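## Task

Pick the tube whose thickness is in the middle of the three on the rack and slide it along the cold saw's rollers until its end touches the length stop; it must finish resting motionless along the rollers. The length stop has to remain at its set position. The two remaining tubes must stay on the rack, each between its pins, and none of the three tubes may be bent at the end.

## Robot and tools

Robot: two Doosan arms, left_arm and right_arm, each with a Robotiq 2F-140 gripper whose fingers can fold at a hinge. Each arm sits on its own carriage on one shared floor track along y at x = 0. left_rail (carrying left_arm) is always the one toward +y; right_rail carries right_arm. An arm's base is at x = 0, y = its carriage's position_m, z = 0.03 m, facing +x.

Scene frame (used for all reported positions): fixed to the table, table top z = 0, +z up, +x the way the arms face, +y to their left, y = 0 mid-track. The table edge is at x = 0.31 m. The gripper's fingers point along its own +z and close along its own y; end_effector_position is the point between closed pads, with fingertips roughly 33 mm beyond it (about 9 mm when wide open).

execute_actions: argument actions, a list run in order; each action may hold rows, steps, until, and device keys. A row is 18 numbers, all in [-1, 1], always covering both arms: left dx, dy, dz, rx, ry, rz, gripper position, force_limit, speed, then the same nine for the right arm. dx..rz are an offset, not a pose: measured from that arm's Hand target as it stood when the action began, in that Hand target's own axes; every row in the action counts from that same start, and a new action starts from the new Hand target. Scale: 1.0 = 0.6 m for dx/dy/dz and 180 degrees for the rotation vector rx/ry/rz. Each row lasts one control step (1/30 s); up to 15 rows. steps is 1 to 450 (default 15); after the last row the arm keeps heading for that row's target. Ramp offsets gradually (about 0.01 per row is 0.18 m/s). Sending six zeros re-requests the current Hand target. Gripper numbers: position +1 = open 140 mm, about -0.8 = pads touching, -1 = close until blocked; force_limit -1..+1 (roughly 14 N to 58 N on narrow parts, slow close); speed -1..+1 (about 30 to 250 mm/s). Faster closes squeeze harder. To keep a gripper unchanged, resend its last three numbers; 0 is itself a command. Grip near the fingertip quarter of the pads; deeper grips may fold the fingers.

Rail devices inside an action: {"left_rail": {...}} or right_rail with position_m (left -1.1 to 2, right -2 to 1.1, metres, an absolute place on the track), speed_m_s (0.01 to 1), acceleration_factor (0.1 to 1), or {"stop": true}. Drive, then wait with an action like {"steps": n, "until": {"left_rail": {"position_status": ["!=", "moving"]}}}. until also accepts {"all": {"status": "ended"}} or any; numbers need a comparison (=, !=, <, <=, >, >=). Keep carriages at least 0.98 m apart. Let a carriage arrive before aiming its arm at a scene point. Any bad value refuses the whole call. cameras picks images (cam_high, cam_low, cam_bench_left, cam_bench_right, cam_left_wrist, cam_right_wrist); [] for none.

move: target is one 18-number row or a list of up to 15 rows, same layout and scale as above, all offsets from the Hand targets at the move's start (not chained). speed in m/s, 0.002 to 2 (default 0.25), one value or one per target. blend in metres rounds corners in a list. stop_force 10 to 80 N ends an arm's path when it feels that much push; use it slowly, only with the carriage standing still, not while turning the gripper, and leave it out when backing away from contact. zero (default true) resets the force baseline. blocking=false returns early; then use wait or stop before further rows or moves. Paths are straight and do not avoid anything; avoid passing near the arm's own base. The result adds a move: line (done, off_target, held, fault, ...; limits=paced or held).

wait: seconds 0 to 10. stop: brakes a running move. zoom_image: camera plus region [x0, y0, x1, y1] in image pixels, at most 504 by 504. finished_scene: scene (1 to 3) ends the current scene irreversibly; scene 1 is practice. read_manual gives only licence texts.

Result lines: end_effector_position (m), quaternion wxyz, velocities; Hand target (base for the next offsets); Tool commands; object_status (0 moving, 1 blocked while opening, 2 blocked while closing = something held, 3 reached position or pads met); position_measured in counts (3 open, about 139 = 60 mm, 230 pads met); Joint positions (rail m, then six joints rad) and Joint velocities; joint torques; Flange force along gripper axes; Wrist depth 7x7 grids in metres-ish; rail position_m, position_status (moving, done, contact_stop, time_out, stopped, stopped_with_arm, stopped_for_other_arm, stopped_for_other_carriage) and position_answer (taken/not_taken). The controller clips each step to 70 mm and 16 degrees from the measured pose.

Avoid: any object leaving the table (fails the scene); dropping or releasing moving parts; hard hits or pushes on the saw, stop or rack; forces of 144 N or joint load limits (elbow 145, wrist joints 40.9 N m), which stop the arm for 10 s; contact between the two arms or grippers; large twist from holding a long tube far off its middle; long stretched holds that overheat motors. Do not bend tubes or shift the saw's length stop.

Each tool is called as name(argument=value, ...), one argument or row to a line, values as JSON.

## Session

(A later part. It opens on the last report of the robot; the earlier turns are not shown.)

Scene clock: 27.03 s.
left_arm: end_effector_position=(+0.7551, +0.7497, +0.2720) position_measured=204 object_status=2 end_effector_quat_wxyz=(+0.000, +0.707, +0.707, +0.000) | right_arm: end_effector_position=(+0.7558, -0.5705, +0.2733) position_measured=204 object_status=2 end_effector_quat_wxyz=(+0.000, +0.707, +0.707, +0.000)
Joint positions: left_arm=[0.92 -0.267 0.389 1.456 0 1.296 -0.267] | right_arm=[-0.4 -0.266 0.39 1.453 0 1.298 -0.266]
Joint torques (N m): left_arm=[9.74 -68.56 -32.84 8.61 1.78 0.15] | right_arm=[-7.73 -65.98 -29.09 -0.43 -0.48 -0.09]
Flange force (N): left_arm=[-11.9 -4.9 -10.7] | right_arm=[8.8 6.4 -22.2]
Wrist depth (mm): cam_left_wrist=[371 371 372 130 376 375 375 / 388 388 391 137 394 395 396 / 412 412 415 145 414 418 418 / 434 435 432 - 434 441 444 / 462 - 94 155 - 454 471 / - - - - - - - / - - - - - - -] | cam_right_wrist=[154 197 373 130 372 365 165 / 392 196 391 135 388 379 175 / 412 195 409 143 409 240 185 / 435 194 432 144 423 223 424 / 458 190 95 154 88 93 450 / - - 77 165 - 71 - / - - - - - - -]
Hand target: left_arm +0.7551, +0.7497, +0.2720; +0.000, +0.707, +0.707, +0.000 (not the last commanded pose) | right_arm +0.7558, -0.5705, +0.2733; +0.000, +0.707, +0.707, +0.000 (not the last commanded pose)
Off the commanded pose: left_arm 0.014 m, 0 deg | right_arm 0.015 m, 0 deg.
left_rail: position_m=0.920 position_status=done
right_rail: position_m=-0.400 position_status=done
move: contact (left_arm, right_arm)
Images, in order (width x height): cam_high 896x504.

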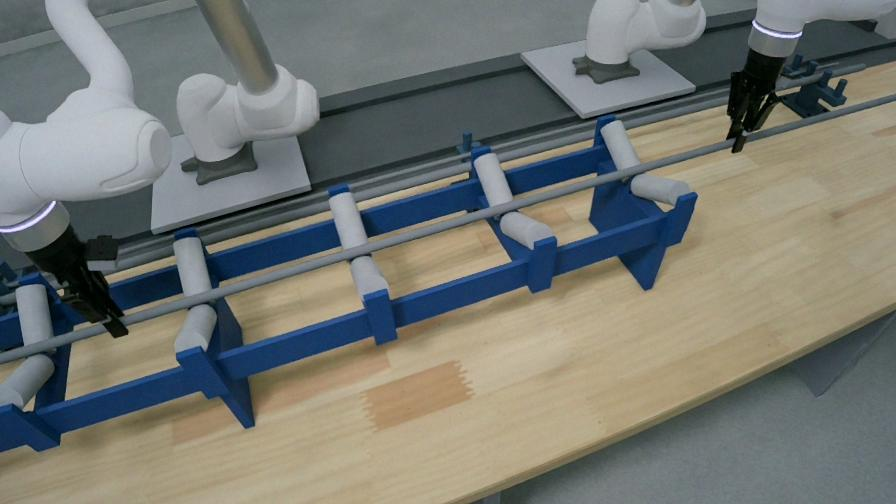

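execute_actions(
  actions=[
    {"rows":[[0,0,-0.0015,0,0,0,-0.17,-1,-0.8,0,0,-0.0008,0,0,0,-0.17,-1,-0.8]],"steps":65},
  ],
  cameras=[],
)

move(
  target=[0,0,-0.12,0,0,0,-0.17,-1,0,0,0,-0.33,0,0,0,-0.17,-1,0],
  cameras=["cam_high"],
)

execute_actions(
  actions=[
    {"left_rail":{"position_m":1.05,"acceleration_factor":0.5},"steps":150,"until":{"all":{"status":"ended"}}},
  ],
  cameras=[],
)

move(
  target=[
    [0.85,0,0,0,0,0,-0.17,-1,0,0,0,0,0,0,0,-0.17,-1,0],
    [0.85,0,0.06,0,0,0,-0.17,-1,0,0,0,0,0,0,0,-0.17,-1,0],
  ],
  cameras=["cam_left_wrist","cam_bench_left"],
)

Scene clock: 29.70 s.
left_arm: end_effector_position=(+0.7551, +0.7497, +0.2729) position_measured=150 object_status=3 end_effector_quat_wxyz=(+0.000, +0.707, +0.707, +0.000) | right_arm: end_effector_position=(+0.7558, -0.5705, +0.2737) position_measured=150 object_status=3 end_effector_quat_wxyz=(+0.000, +0.707, +0.707, +0.000)
Joint positions: left_arm=[0.92 -0.267 0.389 1.455 0 1.297 -0.267] | right_arm=[-0.4 -0.266 0.389 1.453 0 1.299 -0.266]
Joint torques (N m): left_arm=[-0.45 -76.43 -40.78 4.4 0.39 0.25] | right_arm=[2.29 -81.75 -38.92 4.09 0.07 -0.07]
Flange force (N): left_arm=[1.7 -5.7 0.3] | right_arm=[-4.2 5.3 -2.2]
Wrist depth (mm): cam_left_wrist=[371 373 373 - 374 373 376 / 387 391 393 - 394 394 398 / 412 411 409 - 412 418 417 / 435 434 130 438 143 439 441 / 458 91 108 459 - 94 460 / - - - 481 - - - / - - - 383 - - -] | cam_right_wrist=[154 196 371 131 369 366 166 / 392 195 391 138 389 380 166 / 410 194 409 144 408 239 186 / 436 194 424 152 135 225 423 / 455 91 94 161 136 85 92 / - 73 - 171 480 - 76 / - 73 - 233 - - 70]
Hand target: left_arm +0.7551, +0.7497, +0.2729; +0.000, +0.707, +0.707, +0.000 | right_arm +0.7558, -0.5705, +0.2737; +0.000, +0.707, +0.707, +0.000
Off the commanded pose: left_arm 0.000 m, 0 deg | right_arm 0.000 m, 0 deg.
left_rail: position_m=0.920 position_status=done
right_rail: position_m=-0.400 position_status=done
No camera images: "cameras" was empty.

Scene clock: 31.03 s.
left_arm: end_effector_position=(+0.7551, +0.7497, +0.3449) position_measured=150 object_status=3 end_effector_quat_wxyz=(+0.000, +0.707, +0.707, +0.000) | right_arm: end_effector_position=(+0.7557, -0.5705, +0.4717) position_measured=150 object_status=3 end_effector_quat_wxyz=(+0.000, +0.707, +0.707, +0.000)
Joint positions: left_arm=[0.92 -0.267 0.364 1.359 0 1.419 -0.267] | right_arm=[-0.4 -0.266 0.356 1.142 0 1.643 -0.267]
Joint torques (N m): left_arm=[-0.5 -74.9 -41.82 4.54 0.35 0.22] | right_arm=[2 -78.69 -40.2 4.16 0.66 -0.05]
Flange force (N): left_arm=[1.8 -6.1 1.0] | right_arm=[-3.5 3.8 -3.2]
Wrist depth (mm): cam_left_wrist=[437 438 439 430 443 446 443 / 461 461 460 471 468 465 468 / 480 487 483 486 487 491 501 / 507 513 127 517 143 515 1343 / - 91 107 550 - 94 535 / - - - 470 - - - / - - - 374 - - -] | cam_right_wrist=[551 555 543 548 547 548 1217 / 592 585 572 576 571 579 1289 / 623 607 599 606 590 607 1341 / 654 643 379 633 135 640 1429 / 705 91 94 398 136 85 92 / - 73 - 723 - - 76 / - 73 - 763 - - 70]
Hand target: left_arm +0.7551, +0.7497, +0.3449; +0.000, +0.707, +0.707, +0.000 | right_arm +0.7557, -0.5705, +0.4717; +0.000, +0.707, +0.707, +0.000
Off the commanded pose: left_arm 0.000 m, 0 deg | right_arm 0.000 m, 0 deg.
left_rail: position_m=0.920 position_status=done
right_rail: position_m=-0.400 position_status=done
move: done
Images, in order (width x height): cam_high 896x504.

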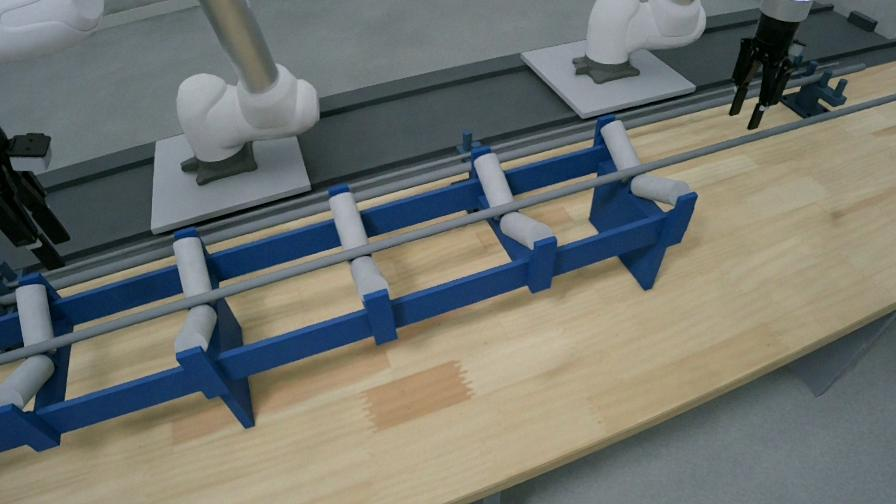

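Scene clock: 32.67 s.
left_arm: end_effector_position=(+0.7551, +0.8795, +0.3449) position_measured=150 object_status=3 end_effector_quat_wxyz=(+0.000, +0.707, +0.707, +0.000) | right_arm: end_effector_position=(+0.7557, -0.5705, +0.4717) position_measured=150 object_status=3 end_effector_quat_wxyz=(+0.000, +0.707, +0.707, +0.000)
Joint positions: left_arm=[1.05 -0.267 0.364 1.359 0 1.419 -0.267] | right_arm=[-0.4 -0.266 0.356 1.142 0 1.643 -0.266]
Joint torques (N m): left_arm=[-0.26 -75.17 -41.95 4.51 0.39 0.22] | right_arm=[2.15 -79.96 -40.31 4.19 0.11 -0.11]
Flange force (N): left_arm=[1.5 -6.2 1.3] | right_arm=[-4.0 5.8 -4.4]
Wrist depth (mm): cam_left_wrist=[436 438 442 435 443 440 446 / 460 461 465 456 466 464 470 / 484 490 486 484 488 493 499 / 515 512 127 514 143 517 1350 / - 91 108 544 - 94 1424 / - - - 591 - - - / - - - 570 - - -] | cam_right_wrist=[565 553 544 555 548 548 1205 / 590 583 575 579 575 576 1301 / 617 611 607 600 597 604 1377 / 659 640 380 632 135 636 1437 / 692 91 94 393 119 85 92 / - 73 - 715 - - 76 / - 73 - 756 - - 70]
Hand target: left_arm +0.7551, +0.8795, +0.3449; +0.000, +0.707, +0.707, +0.000 | right_arm +0.7557, -0.5705, +0.4717; +0.000, +0.707, +0.707, +0.000
Tool commands: left_gripper/position=-0.17 left_gripper/force_limit=-1.0 left_gripper/speed=+0.0 right_gripper/position=-0.17 right_gripper/force_limit=-1.0 right_gripper/speed=+0.0
Off the commanded pose: left_arm 0.000 m, 0 deg | right_arm 0.000 m, 0 deg.
left_rail: position_m=1.050 position_status=done
right_rail: position_m=-0.400 position_status=done
No camera images: "cameras" was empty.

Scene clock: 35.80 s.
left_arm: end_effector_position=(+0.7551, +1.3895, +0.3089) position_measured=150 object_status=3 end_effector_quat_wxyz=(+0.000, +0.707, +0.707, +0.000) | right_arm: end_effector_position=(+0.7557, -0.5705, +0.4717) position_measured=150 object_status=3 end_effector_quat_wxyz=(+0.000, +0.707, +0.707, +0.000)
Joint positions: left_arm=[1.05 0.381 0.462 1.281 0 1.398 0.381] | right_arm=[-0.4 -0.266 0.356 1.142 0 1.643 -0.266]
Joint torques (N m): left_arm=[-0.38 -84.39 -41.91 4.54 0.19 0.2] | right_arm=[2.63 -79.83 -40.45 4.2 0.05 -0.02]
Flange force (N): left_arm=[-2.2 -5.6 1.2] | right_arm=[-4.7 5.4 -4.0]
Wrist depth (mm): cam_left_wrist=[- 403 407 400 409 409 408 / 429 429 427 426 428 430 433 / 449 448 444 446 447 456 455 / 475 472 130 465 143 476 488 / 492 91 107 498 - 94 506 / - - - 533 - - - / - - - 579 - - -] | cam_right_wrist=[564 557 543 552 547 547 1234 / 588 581 570 576 571 574 1282 / 623 614 606 604 593 600 1328 / 652 638 380 629 135 636 1437 / 671 91 94 400 137 85 92 / - 73 - 717 - - 76 / - 73 - 765 - - 70]
Hand target: left_arm +0.7551, +1.3895, +0.3089; +0.000, +0.707, +0.707, +0.000 | right_arm +0.7557, -0.5705, +0.4717; +0.000, +0.707, +0.707, +0.000
Off the commanded pose: left_arm 0.000 m, 0 deg | right_arm 0.000 m, 0 deg.
left_rail: position_m=1.050 position_status=done
right_rail: position_m=-0.400 position_status=done
move: done
camera_calibration:
cam_left_wrist: T_world_to_cam=[[0.99957, 0.0213035, 0.0201497, -0.782422], [0.0129865, -0.937709, 0.34718, 1.18814], [0.0262907, -0.346769, -0.937582, 0.894982], [0, 0, 0, 1]] pos_world=[0.743126, 1.44115, 0.442389]
Images, in order (width x height): cam_bench_left 896x504, cam_left_wrist 896x504.

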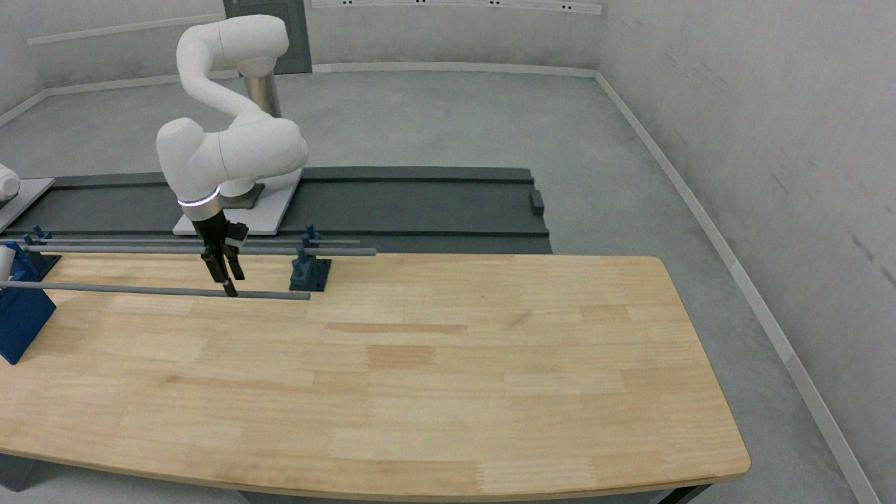

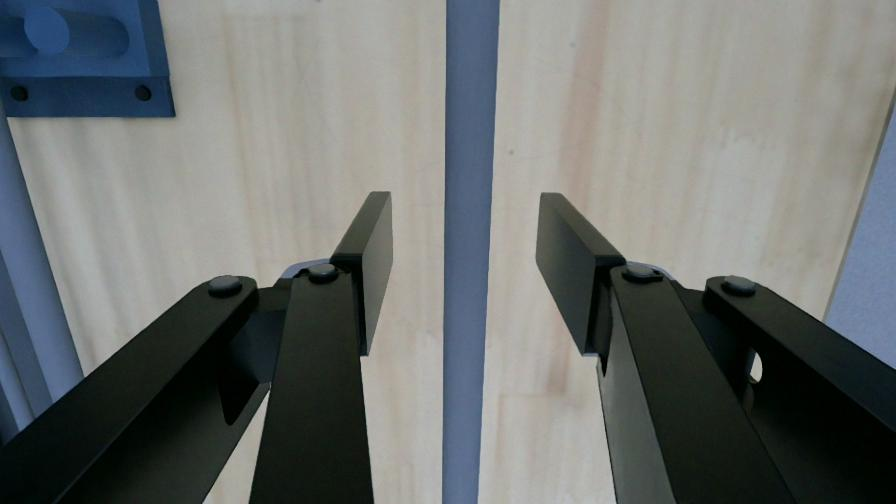

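move(
  target=[0,0.0025,0.055,0,0,0,-0.17,-1,0,0,0,0,0,0,0,-0.17,-1,0],
  speed=0.08,
  cameras=["cam_left_wrist"],
)

zoom_image(
  camera="cam_left_wrist",
  region=[340, 100, 640, 300],
)

Scene clock: 36.93 s.
left_arm: end_effector_position=(+0.7566, +1.3895, +0.2760) position_measured=150 object_status=3 end_effector_quat_wxyz=(+0.000, +0.707, +0.707, +0.000) | right_arm: end_effector_position=(+0.7557, -0.5705, +0.4717) position_measured=150 object_status=3 end_effector_quat_wxyz=(+0.000, +0.707, +0.707, +0.000)
Joint positions: left_arm=[1.05 0.38 0.475 1.322 0 1.345 0.38] | right_arm=[-0.4 -0.266 0.356 1.142 0 1.643 -0.266]
Joint torques (N m): left_arm=[-0.25 -84.87 -41.49 4.47 0.2 0.19] | right_arm=[2.26 -79.96 -40.18 4.21 0.11 -0.09]
Flange force (N): left_arm=[-2.6 -6.1 0.5] | right_arm=[-4.2 6.1 -4.7]
Wrist depth (mm): cam_left_wrist=[- 376 377 135 377 378 378 / 390 393 397 144 395 397 399 / 416 417 415 406 414 420 422 / 440 435 130 161 143 440 445 / - 91 108 171 - 94 464 / - - - 182 - - - / - - - 522 - - -] | cam_right_wrist=[555 551 542 554 545 546 1205 / 590 580 576 580 567 574 1264 / 606 610 601 600 597 608 1341 / 654 633 379 635 135 635 1453 / 678 91 94 395 119 85 92 / - 73 - 729 - - 76 / - 73 - 774 - - 70]
Hand target: left_arm +0.7566, +1.3895, +0.2759; +0.000, +0.707, +0.707, +0.000 | right_arm +0.7557, -0.5705, +0.4717; +0.000, +0.707, +0.707, +0.000
Off the commanded pose: left_arm 0.000 m, 0 deg | right_arm 0.000 m, 0 deg.
left_rail: position_m=1.050 position_status=done
right_rail: position_m=-0.400 position_status=done
move: done
camera_calibration:
cam_left_wrist: T_world_to_cam=[[0.99957, 0.021302, 0.0201521, -0.783255], [0.0129867, -0.937741, 0.347092, 1.19966], [0.0262912, -0.346681, -0.937615, 0.863889], [0, 0, 0, 1]] pos_world=[0.744626, 1.44115, 0.409389]
Images, in order (width x height): cam_left_wrist 896x504.

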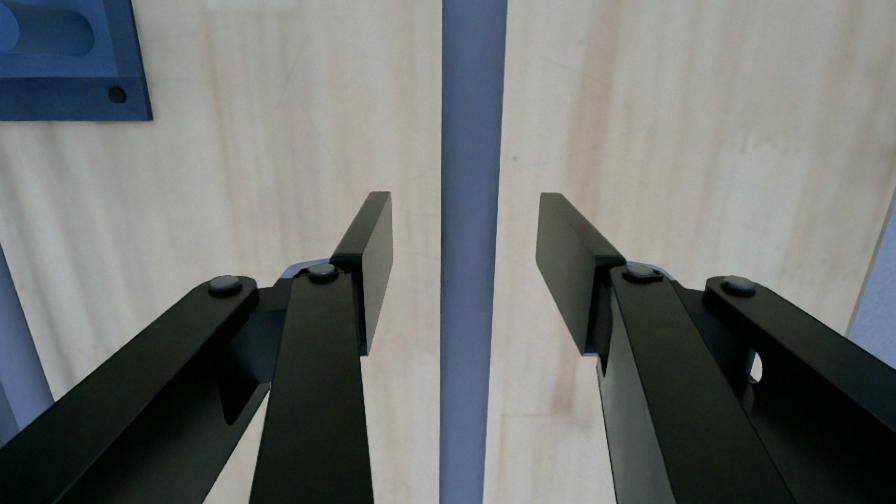

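Scaled by 1.680 from the camera's 896x504 image, which has a finer 1280x720 frame.

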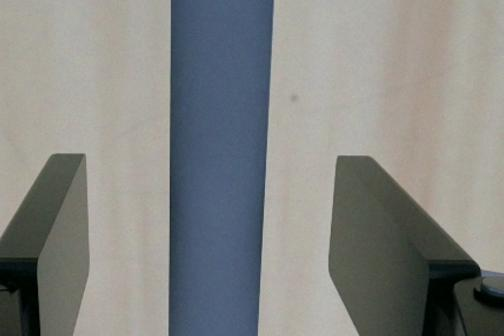

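move(
  target=[0,0.0005,0.012,0,0,0,-0.17,-1,0,0,0,0,0,0,0,-0.17,-1,0],
  speed=0.05,
  cameras=[],
)

execute_actions(
  actions=[
    {"rows":[[0,0,0,0,0,0,-1,-0.1,-1,0,0,0,0,0,0,-0.17,-1,0]],"steps":80},
  ],
  cameras=["cam_left_wrist"],
)

Scene clock: 37.93 s.
left_arm: end_effector_position=(+0.7569, +1.3895, +0.2687) position_measured=150 object_status=3 end_effector_quat_wxyz=(+0.000, +0.707, +0.707, +0.000) | right_arm: end_effector_position=(+0.7557, -0.5705, +0.4717) position_measured=150 object_status=3 end_effector_quat_wxyz=(+0.000, +0.707, +0.707, +0.000)
Joint positions: left_arm=[1.05 0.38 0.479 1.33 0 1.333 0.38] | right_arm=[-0.4 -0.266 0.356 1.142 0 1.643 -0.266]
Joint torques (N m): left_arm=[-0.54 -85.16 -41.11 4.46 0.48 0.22] | right_arm=[2.44 -79.82 -40.46 4.2 0.11 -0.03]
Flange force (N): left_arm=[-2.7 -6.1 0.3] | right_arm=[-4.4 5.2 -4.0]
Wrist depth (mm): cam_left_wrist=[- 370 371 128 369 372 372 / 401 387 388 135 388 389 390 / 407 411 407 405 405 416 414 / 429 427 130 153 143 437 440 / 450 91 107 162 - 94 453 / - - - 173 - - - / - - - 192 - - -] | cam_right_wrist=[555 554 545 552 547 550 1217 / 595 583 575 577 569 580 1264 / 613 611 607 600 596 607 1355 / 646 643 383 636 135 632 1414 / 685 91 94 398 136 85 92 / - 73 - 723 - - 76 / - 73 - 765 - - 70]
Hand target: left_arm +0.7569, +1.3895, +0.2687; +0.000, +0.707, +0.707, +0.000 | right_arm +0.7557, -0.5705, +0.4717; +0.000, +0.707, +0.707, +0.000
Off the commanded pose: left_arm 0.000 m, 0 deg | right_arm 0.000 m, 0 deg.
left_rail: position_m=1.050 position_status=done
right_rail: position_m=-0.400 position_status=done
move: done
No camera images: "cameras" was empty.

Scene clock: 40.80 s.
left_arm: end_effector_position=(+0.7569, +1.3895, +0.2687) position_measured=202 object_status=2 end_effector_quat_wxyz=(+0.000, +0.707, +0.707, +0.000) | right_arm: end_effector_position=(+0.7557, -0.5705, +0.4717) position_measured=150 object_status=3 end_effector_quat_wxyz=(+0.000, +0.707, +0.707, +0.000)
Joint positions: left_arm=[1.05 0.38 0.479 1.33 0 1.333 0.38] | right_arm=[-0.4 -0.266 0.356 1.142 0 1.643 -0.266]
Joint torques (N m): left_arm=[-0.58 -85.15 -41.03 4.33 0.44 0.17] | right_arm=[2.44 -79.89 -40.24 4.17 0.11 -0.1]
Flange force (N): left_arm=[-2.0 -5.2 0.6] | right_arm=[-4.3 5.5 -4.7]
Wrist depth (mm): cam_left_wrist=[283 369 369 129 369 370 371 / 389 386 390 135 393 393 391 / 405 407 411 402 410 413 416 / 432 429 427 149 431 436 437 / 457 - 94 154 - 455 462 / - - - 166 - - - / - - - - - - -] | cam_right_wrist=[554 554 547 552 546 548 1222 / 588 581 574 576 577 575 1282 / 617 603 599 603 595 603 1377 / 657 640 380 638 135 629 1429 / 692 91 94 398 136 85 92 / - 73 - 719 - - 77 / - 73 - 772 - - 70]
Hand target: left_arm +0.7569, +1.3895, +0.2687; +0.000, +0.707, +0.707, +0.000 | right_arm +0.7557, -0.5705, +0.4717; +0.000, +0.707, +0.707, +0.000
Off the commanded pose: left_arm 0.000 m, 0 deg | right_arm 0.000 m, 0 deg.
left_rail: position_m=1.050 position_status=done
right_rail: position_m=-0.400 position_status=done
camera_calibration:
cam_left_wrist: T_world_to_cam=[[0.99957, 0.021302, 0.0201521, -0.783408], [0.0129867, -0.937741, 0.347092, 1.20219], [0.0262912, -0.346681, -0.937615, 0.857037], [0, 0, 0, 1]] pos_world=[0.744926, 1.44115, 0.402089]
Images, in order (width x height): cam_left_wrist 896x504.

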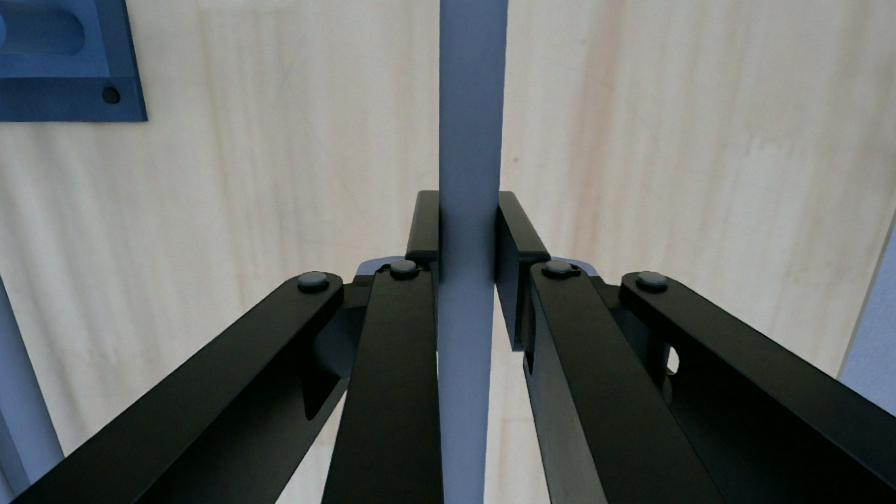

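move(
  target=[-0.35,-0.002,-0.003,0,0,0,-1,-0.1,-1,0,0,0,0,0,0,-0.17,-1,0],
  speed=0.06,
  stop_force=15,
  cameras=["cam_bench_right"],
)

zoom_image(
  camera="cam_bench_right",
  region=[440, 200, 640, 320],
)

move(
  target=[-0.35,-0.001,-0.0025,0,0,0,-1,-0.1,-1,0,0,0,0,0,0,-0.17,-1,0],
  speed=0.06,
  stop_force=15,
  cameras=["cam_bench_right"],
)

zoom_image(
  camera="cam_bench_right",
  region=[340, 230, 500, 330],
)

Scene clock: 45.60 s.
left_arm: end_effector_position=(+0.7557, +1.1794, +0.2705) position_measured=202 object_status=2 end_effector_quat_wxyz=(+0.000, +0.707, +0.707, +0.000) | right_arm: end_effector_position=(+0.7557, -0.5705, +0.4717) position_measured=150 object_status=3 end_effector_quat_wxyz=(+0.000, +0.707, +0.707, +0.000)
Joint positions: left_arm=[1.05 0.125 0.378 1.475 0 1.288 0.125] | right_arm=[-0.4 -0.266 0.356 1.142 0 1.643 -0.266]
Joint torques (N m): left_arm=[-1.12 -75.71 -39.89 4.05 1.04 0.26] | right_arm=[2.16 -79.85 -40.4 4.18 0.05 -0.04]
Flange force (N): left_arm=[0.0 -3.9 0.5] | right_arm=[-4.3 6.0 -4.0]
Wrist depth (mm): cam_left_wrist=[370 369 370 129 372 374 373 / 388 390 390 135 392 391 394 / 409 410 412 400 412 414 415 / 435 434 431 149 431 443 435 / 462 - 95 154 - 452 467 / - - - 167 - - - / - - - - - - -] | cam_right_wrist=[554 553 544 550 546 546 1211 / 590 580 575 576 566 575 1289 / 621 613 603 603 596 604 1355 / 656 651 380 638 135 626 1391 / 698 91 94 394 136 85 92 / - 73 - 721 - - 76 / - 73 - 767 - - 70]
Hand target: left_arm +0.7557, +1.1794, +0.2705; +0.000, +0.707, +0.707, +0.000 | right_arm +0.7557, -0.5705, +0.4717; +0.000, +0.707, +0.707, +0.000
Off the commanded pose: left_arm 0.000 m, 0 deg | right_arm 0.000 m, 0 deg.
left_rail: position_m=1.050 position_status=done
right_rail: position_m=-0.400 position_status=done
move: done
Images, in order (width x height): cam_bench_right 896x504.

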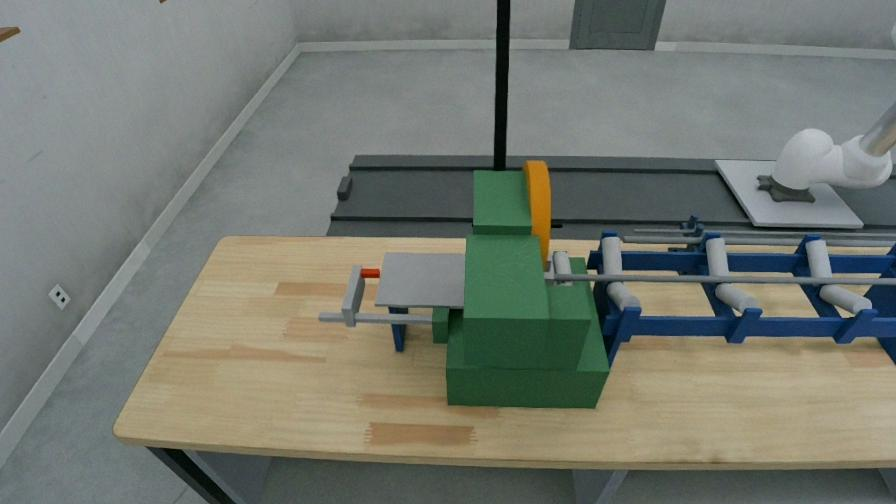

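Scaled by 2.520 from the camera's 896x504 image, which has a finer 1280x720 frame.

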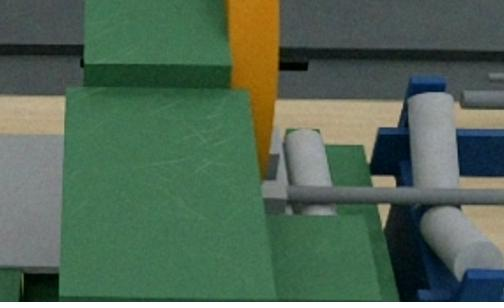

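Scene clock: 50.00 s.
left_arm: end_effector_position=(+0.7551, +0.9695, +0.2720) position_measured=202 object_status=2 end_effector_quat_wxyz=(+0.000, +0.707, +0.707, +0.000) | right_arm: end_effector_position=(+0.7557, -0.5705, +0.4717) position_measured=150 object_status=3 end_effector_quat_wxyz=(+0.000, +0.707, +0.707, +0.000)
Joint positions: left_arm=[1.05 -0.152 0.366 1.489 0 1.286 -0.152] | right_arm=[-0.4 -0.266 0.356 1.142 0 1.643 -0.266]
Joint torques (N m): left_arm=[-1.22 -75.6 -40.3 3.87 1.21 0.28] | right_arm=[1.98 -80.26 -40.29 4.18 0.11 -0.03]
Flange force (N): left_arm=[1.3 -2.9 2.1] | right_arm=[-4.0 6.2 -4.6]
Wrist depth (mm): cam_left_wrist=[369 372 374 128 374 375 373 / 391 391 393 135 394 395 395 / 413 411 414 403 414 416 415 / 433 437 432 149 433 443 440 / 464 - 94 154 - 458 468 / - - - 167 - - - / - - - - - - -] | cam_right_wrist=[566 557 543 552 545 552 1217 / 593 581 575 577 574 576 1295 / 618 610 606 607 596 611 1355 / 636 649 377 636 135 629 1429 / 690 91 94 401 136 85 92 / - 73 - 717 - - 76 / - 73 - 760 - - 70]
Hand target: left_arm +0.7551, +0.9695, +0.2720; +0.000, +0.707, +0.707, +0.000 | right_arm +0.7557, -0.5705, +0.4717; +0.000, +0.707, +0.707, +0.000
Off the commanded pose: left_arm 0.000 m, 0 deg | right_arm 0.000 m, 0 deg.
left_rail: position_m=1.050 position_status=done
right_rail: position_m=-0.400 position_status=done
move: done
Images, in order (width x height): cam_bench_right 896x504.

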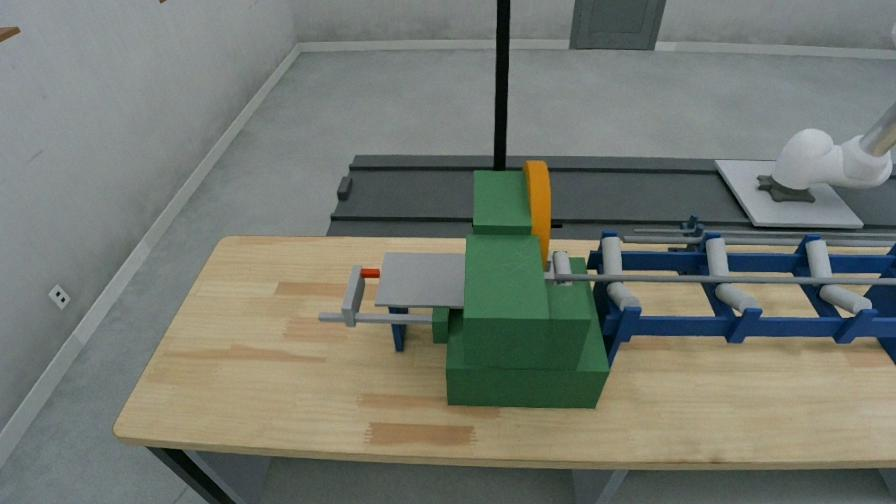

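Scaled by 3.150 from the camera's 896x504 image, which has a finer 1280x720 frame.

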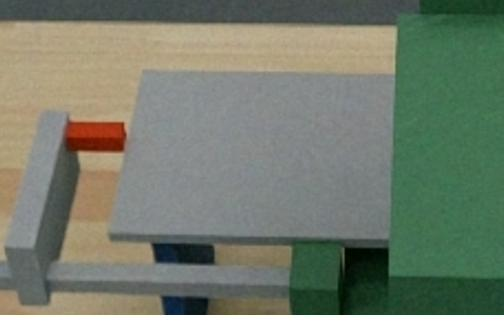

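move(
  target=[-0.333,-0.003,-0.0008,0,0,0,-1,-0.1,-1,0,0,0,0,0,0,-0.17,-1,0],
  speed=0.05,
  stop_force=15,
  cameras=["cam_bench_right"],
)

zoom_image(
  camera="cam_bench_right",
  region=[340, 230, 460, 320],
)

Scene clock: 55.20 s.
left_arm: end_effector_position=(+0.7533, +0.7697, +0.2725) position_measured=202 object_status=2 end_effector_quat_wxyz=(+0.000, +0.707, +0.707, +0.000) | right_arm: end_effector_position=(+0.7557, -0.5705, +0.4717) position_measured=150 object_status=3 end_effector_quat_wxyz=(+0.000, +0.707, +0.707, +0.000)
Joint positions: left_arm=[1.05 -0.399 0.436 1.387 0 1.318 -0.399] | right_arm=[-0.4 -0.266 0.356 1.142 0 1.643 -0.266]
Joint torques (N m): left_arm=[-3.38 -80.22 -36.43 3.16 2.8 0.41] | right_arm=[2.52 -79.94 -40.31 4.16 0.08 -0.07]
Flange force (N): left_arm=[2.7 3.0 -1.0] | right_arm=[-4.4 5.4 -4.6]
Wrist depth (mm): cam_left_wrist=[371 371 371 128 373 376 374 / 388 394 394 135 398 396 396 / 409 414 413 405 416 419 418 / 434 434 435 148 434 441 444 / 465 - 95 154 - 459 474 / - - - 167 - - - / - - - - - - -] | cam_right_wrist=[564 555 546 555 547 551 1200 / 590 581 574 580 571 575 1270 / 614 616 606 601 595 608 1355 / 649 646 381 636 135 630 1414 / 690 91 94 398 119 85 92 / - 73 - 721 - - 76 / - 73 - 765 - - 70]
Hand target: left_arm +0.7533, +0.7697, +0.2725; +0.000, +0.707, +0.707, +0.000 | right_arm +0.7557, -0.5705, +0.4717; +0.000, +0.707, +0.707, +0.000
Off the commanded pose: left_arm 0.000 m, 0 deg | right_arm 0.000 m, 0 deg.
left_rail: position_m=1.050 position_status=done
right_rail: position_m=-0.400 position_status=done
move: done
Images, in order (width x height): cam_bench_right 896x504.

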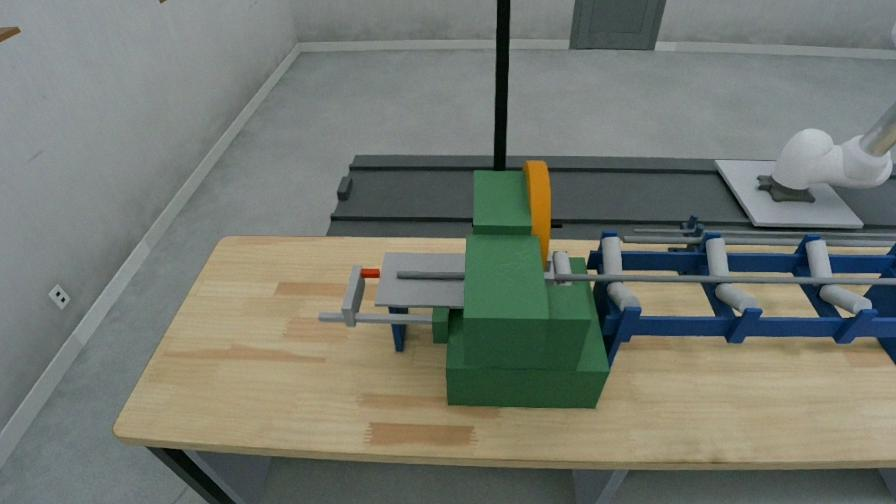

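Scaled by 4.200 from the camera's 896x504 image, which has a finer 1280x720 frame.

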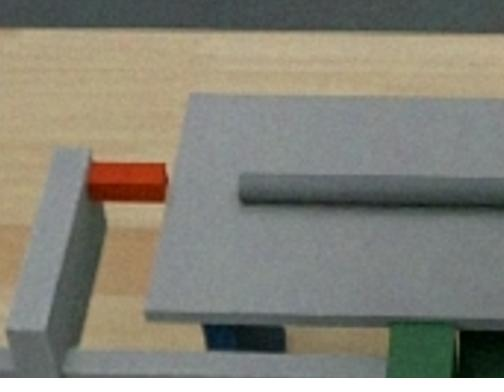

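move(
  target=[-0.06,0,0,0,0,0,-1,-0.1,-1,0,0,0,0,0,0,-0.17,-1,0],
  speed=0.03,
  stop_force=15,
  cameras=[],
)

move(
  target=[-0.06,0,0,0,0,0,-1,-0.1,-1,0,0,0,0,0,0,-0.17,-1,0],
  speed=0.005,
  stop_force=10,
  cameras=["cam_bench_right"],
)

zoom_image(
  camera="cam_bench_right",
  region=[340, 230, 460, 320],
)

Scene clock: 59.07 s.
left_arm: end_effector_position=(+0.7533, +0.7337, +0.2725) position_measured=202 object_status=2 end_effector_quat_wxyz=(+0.000, +0.707, +0.707, +0.000) | right_arm: end_effector_position=(+0.7557, -0.5705, +0.4717) position_measured=150 object_status=3 end_effector_quat_wxyz=(+0.000, +0.707, +0.707, +0.000)
Joint positions: left_arm=[1.05 -0.44 0.457 1.356 0 1.329 -0.44] | right_arm=[-0.4 -0.266 0.356 1.142 0 1.643 -0.266]
Joint torques (N m): left_arm=[-3.72 -81.27 -35.99 3.03 2.74 0.37] | right_arm=[2.44 -79.95 -40.27 4.19 0.13 -0.06]
Flange force (N): left_arm=[3.5 3.1 -2.7] | right_arm=[-4.3 5.4 -4.6]
Wrist depth (mm): cam_left_wrist=[370 371 374 128 376 376 374 / 388 394 393 135 393 395 395 / 414 412 414 406 416 416 418 / 435 437 433 148 436 436 443 / 461 - 94 154 - 456 468 / - - - 167 - - - / - - - - - - -] | cam_right_wrist=[564 551 542 552 538 553 1200 / 595 583 572 576 574 575 1282 / 618 608 595 601 600 606 1321 / 652 638 380 638 135 632 1414 / 694 91 94 399 136 85 92 / - 73 - 723 - - 76 / - 73 - 765 - - 70]
Hand target: left_arm +0.7533, +0.7337, +0.2725; +0.000, +0.707, +0.707, +0.000 | right_arm +0.7557, -0.5705, +0.4717; +0.000, +0.707, +0.707, +0.000
Off the commanded pose: left_arm 0.000 m, 0 deg | right_arm 0.000 m, 0 deg.
left_rail: position_m=1.050 position_status=done
right_rail: position_m=-0.400 position_status=done
move: done
No camera images: "cameras" was empty.

Scene clock: 62.63 s.
left_arm: end_effector_position=(+0.7533, +0.7191, +0.2725) position_measured=202 object_status=2 end_effector_quat_wxyz=(+0.000, +0.707, +0.707, +0.000) | right_arm: end_effector_position=(+0.7557, -0.5705, +0.4717) position_measured=150 object_status=3 end_effector_quat_wxyz=(+0.000, +0.707, +0.707, +0.000)
Joint positions: left_arm=[1.05 -0.456 0.466 1.342 0 1.334 -0.456] | right_arm=[-0.4 -0.266 0.356 1.142 0 1.643 -0.266]
Joint torques (N m): left_arm=[-13.3 -80.74 -38.03 -0.52 0.92 0.36] | right_arm=[2.15 -80.26 -40.2 4.19 0.07 -0.04]
Flange force (N): left_arm=[15.8 3.0 -3.9] | right_arm=[-4.4 6.9 -4.6]
Wrist depth (mm): cam_left_wrist=[369 370 372 128 374 373 376 / 391 391 391 135 394 395 397 / 410 414 414 406 415 418 417 / 435 437 433 149 432 442 442 / 465 - 94 154 - 459 470 / - - - 166 - - - / - - - - - - -] | cam_right_wrist=[554 553 544 553 548 542 1211 / 590 583 572 572 572 575 1289 / 620 616 600 601 596 608 1362 / 652 633 380 640 135 640 1437 / 699 91 94 398 118 85 92 / - 73 - 725 - - 76 / - 73 - 767 - - 70]
Hand target: left_arm +0.7533, +0.7191, +0.2725; +0.000, +0.707, +0.707, +0.000 (not the last commanded pose) | right_arm +0.7557, -0.5705, +0.4717; +0.000, +0.707, +0.707, +0.000
Off the commanded pose: left_arm 0.021 m, 0 deg | right_arm 0.000 m, 0 deg.
left_rail: position_m=1.050 position_status=done
right_rail: position_m=-0.400 position_status=done
move: contact (left_arm)
Images, in order (width x height): cam_bench_right 896x504.

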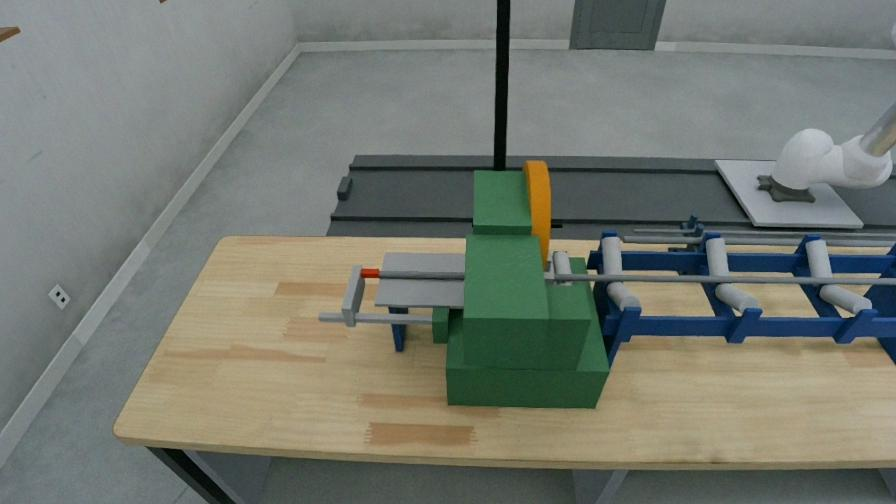

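Scaled by 4.200 from the camera's 896x504 image, which has a finer 1280x720 frame.

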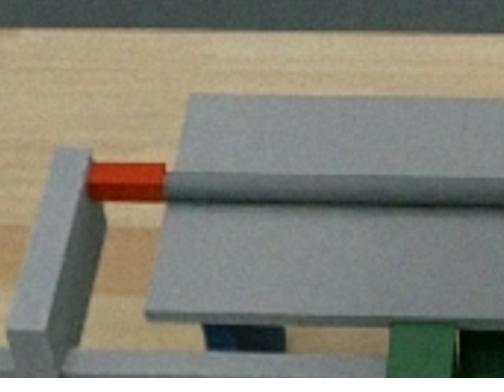

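move(
  target=[0,0.0012,0,0,0,0,-1,-0.1,-1,0,0,0,0,0,0,-0.17,-1,0],
  speed=0.01,
  cameras=[],
)

execute_actions(
  actions=[
    {"rows":[[0,0,0,0,0,0,-0.17,-0.1,-1,0,0,0,0,0,0,-0.17,-1,0]],"steps":65},
  ],
  cameras=[],
)

move(
  target=[0,0,-0.25,0,0,0,-0.17,-0.1,-1,0,0,0,0,0,0,-0.17,-1,0],
  cameras=["cam_bench_right","cam_high","cam_left_wrist"],
)

zoom_image(
  camera="cam_bench_right",
  region=[340, 230, 460, 320],
)

Scene clock: 63.57 s.
left_arm: end_effector_position=(+0.7540, +0.7191, +0.2725) position_measured=202 object_status=2 end_effector_quat_wxyz=(+0.000, +0.707, +0.707, +0.000) | right_arm: end_effector_position=(+0.7557, -0.5705, +0.4717) position_measured=150 object_status=3 end_effector_quat_wxyz=(+0.000, +0.707, +0.707, +0.000)
Joint positions: left_arm=[1.05 -0.456 0.467 1.34 0 1.334 -0.456] | right_arm=[-0.4 -0.266 0.356 1.142 0 1.643 -0.266]
Joint torques (N m): left_arm=[-12.28 -80.17 -41.83 -0.12 -1.61 0.22] | right_arm=[2.51 -79.92 -40.21 4.19 0.1 -0.01]
Flange force (N): left_arm=[18.3 -5.2 -3.3] | right_arm=[-4.4 5.2 -5.0]
Wrist depth (mm): cam_left_wrist=[371 371 372 129 374 377 376 / 391 390 390 135 395 393 393 / 408 412 413 406 418 417 417 / 434 436 432 149 437 442 440 / 461 - 95 154 - 458 470 / - - - 166 - - - / - - - - - - -] | cam_right_wrist=[555 552 543 554 548 551 1200 / 585 583 577 577 574 576 1289 / 623 616 603 607 597 610 1370 / 657 633 381 633 135 626 1445 / 699 91 94 400 119 85 92 / - 73 - 715 - - 76 / - 73 - 767 - - 70]
Hand target: left_arm +0.7540, +0.7191, +0.2725; +0.000, +0.707, +0.707, +0.000 | right_arm +0.7557, -0.5705, +0.4717; +0.000, +0.707, +0.707, +0.000
Off the commanded pose: left_arm 0.000 m, 0 deg | right_arm 0.000 m, 0 deg.
left_rail: position_m=1.050 position_status=done
right_rail: position_m=-0.400 position_status=done
move: done
No camera images: "cameras" was empty.

Scene clock: 65.93 s.
left_arm: end_effector_position=(+0.7540, +0.7191, +0.2725) position_measured=150 object_status=3 end_effector_quat_wxyz=(+0.000, +0.707, +0.707, +0.000) | right_arm: end_effector_position=(+0.7557, -0.5705, +0.4717) position_measured=150 object_status=3 end_effector_quat_wxyz=(+0.000, +0.707, +0.707, +0.000)
Joint positions: left_arm=[1.05 -0.456 0.467 1.34 0 1.334 -0.456] | right_arm=[-0.4 -0.266 0.356 1.142 0 1.643 -0.266]
Joint torques (N m): left_arm=[-0.41 -84.13 -41.23 4.41 0.39 0.22] | right_arm=[2.29 -80 -40.23 4.23 0.1 -0.04]
Flange force (N): left_arm=[2.4 -5.6 0.5] | right_arm=[-4.1 5.5 -4.8]
Wrist depth (mm): cam_left_wrist=[370 370 373 131 374 377 376 / 391 388 393 136 393 394 395 / 413 414 410 144 411 417 416 / 435 431 130 152 143 434 446 / 456 91 107 166 - 94 460 / - - - 401 - - - / - - - 331 - - -] | cam_right_wrist=[555 553 540 552 544 548 1205 / 587 579 575 581 571 574 1282 / 611 617 603 600 590 604 1391 / 649 638 381 644 135 630 1445 / 688 91 94 401 136 85 92 / - 73 - 723 - - 76 / - 73 - 763 - - 70]
Hand target: left_arm +0.7540, +0.7191, +0.2725; +0.000, +0.707, +0.707, +0.000 | right_arm +0.7557, -0.5705, +0.4717; +0.000, +0.707, +0.707, +0.000
Off the commanded pose: left_arm 0.000 m, 0 deg | right_arm 0.000 m, 0 deg.
left_rail: position_m=1.050 position_status=done
right_rail: position_m=-0.400 position_status=done
No camera images: "cameras" was empty.

Scene clock: 67.07 s.
left_arm: end_effector_position=(+0.7540, +0.7191, +0.4224) position_measured=150 object_status=3 end_effector_quat_wxyz=(+0.000, +0.707, +0.707, +0.000) | right_arm: end_effector_position=(+0.7557, -0.5705, +0.4717) position_measured=150 object_status=3 end_effector_quat_wxyz=(+0.000, +0.707, +0.707, +0.000)
Joint positions: left_arm=[1.05 -0.456 0.44 1.111 0 1.591 -0.456] | right_arm=[-0.4 -0.266 0.356 1.142 0 1.643 -0.266]
Joint torques (N m): left_arm=[-0.36 -82.54 -42.43 4.53 0.46 0.23] | right_arm=[2.13 -80.19 -40.25 4.15 0.1 -0.04]
Flange force (N): left_arm=[2.7 -6.5 3.3] | right_arm=[-4.2 6.3 -4.6]
Wrist depth (mm): cam_left_wrist=[519 514 512 518 514 517 525 / 535 536 541 540 543 544 550 / 449 567 568 567 567 574 1440 / - 595 127 595 143 603 1464 / 640 91 108 536 - 94 1570 / - - - 399 - - - / - - - 385 - - -] | cam_right_wrist=[558 551 542 550 546 551 1217 / 590 575 576 579 579 574 1258 / 620 608 600 607 589 606 1370 / 656 638 380 633 135 629 1406 / 687 91 94 399 136 85 92 / - 73 - 723 - - 76 / - 73 - 779 - - 70]
Hand target: left_arm +0.7540, +0.7190, +0.4225; +0.000, +0.707, +0.707, +0.000 | right_arm +0.7557, -0.5705, +0.4717; +0.000, +0.707, +0.707, +0.000
Off the commanded pose: left_arm 0.000 m, 0 deg | right_arm 0.000 m, 0 deg.
left_rail: position_m=1.050 position_status=done
right_rail: position_m=-0.400 position_status=done
move: done
camera_calibration:
cam_left_wrist: T_world_to_cam=[[0.999571, 0.0213557, 0.0200279, -0.769299], [0.013086, -0.937817, 0.346883, 0.520186], [0.0261904, -0.346472, -0.937695, 0.768827], [0, 0, 0, 1]] pos_world=[0.742026, 0.770645, 0.555889]
Images, in order (width x height): cam_high 896x504, cam_bench_right 896x504, cam_left_wrist 896x504.

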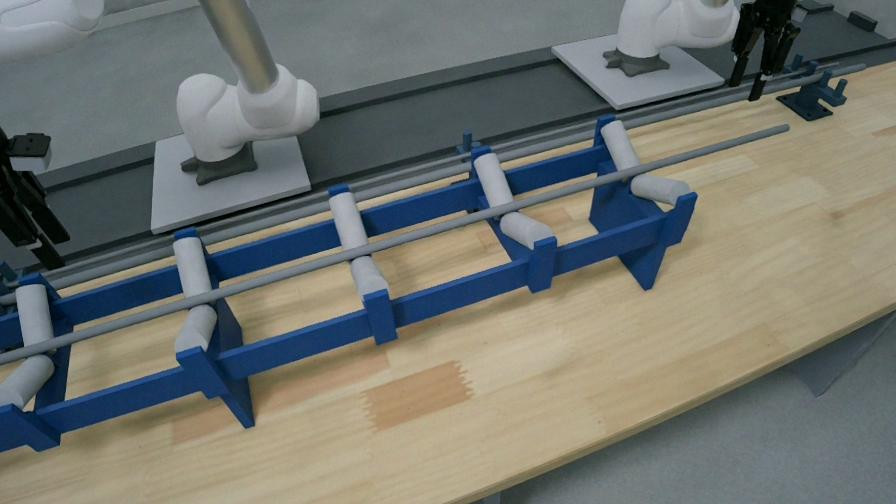

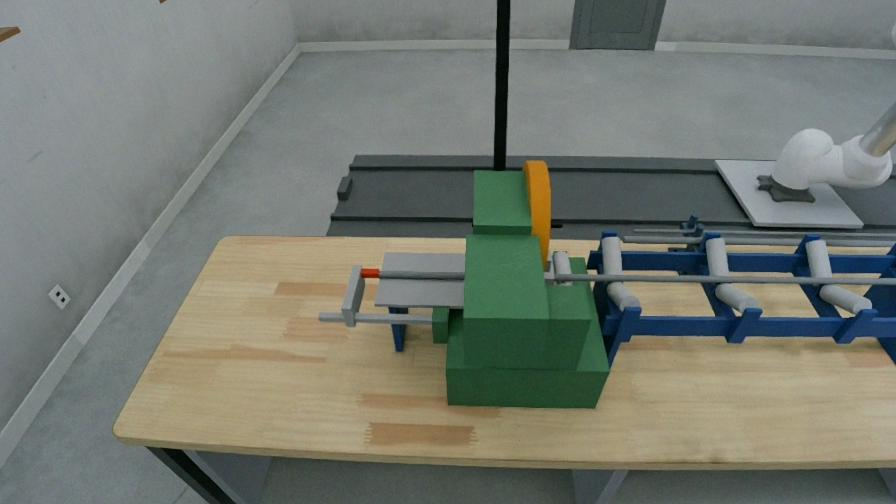

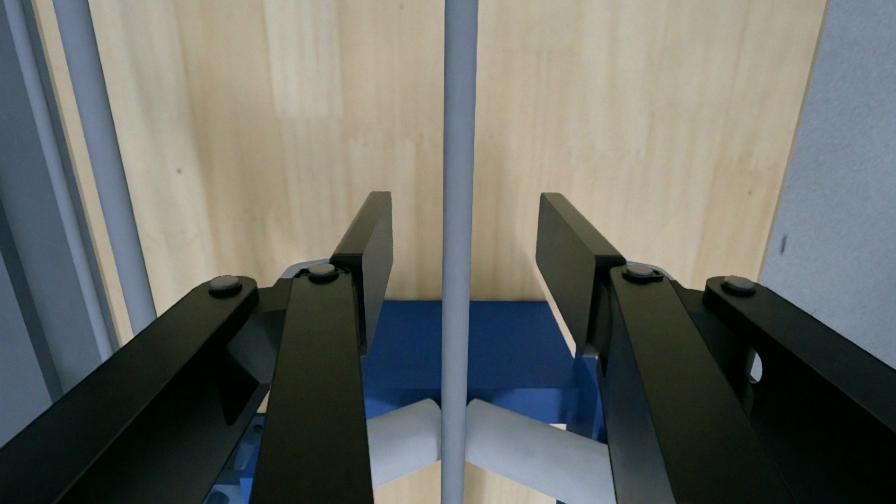

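Scaled by 4.200 from the camera's 896x504 image, which has a finer 1280x720 frame.

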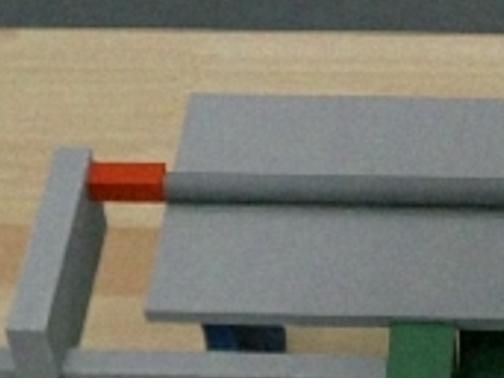

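finished_scene(
  scene=3,
)

The scene is finished: the task was done.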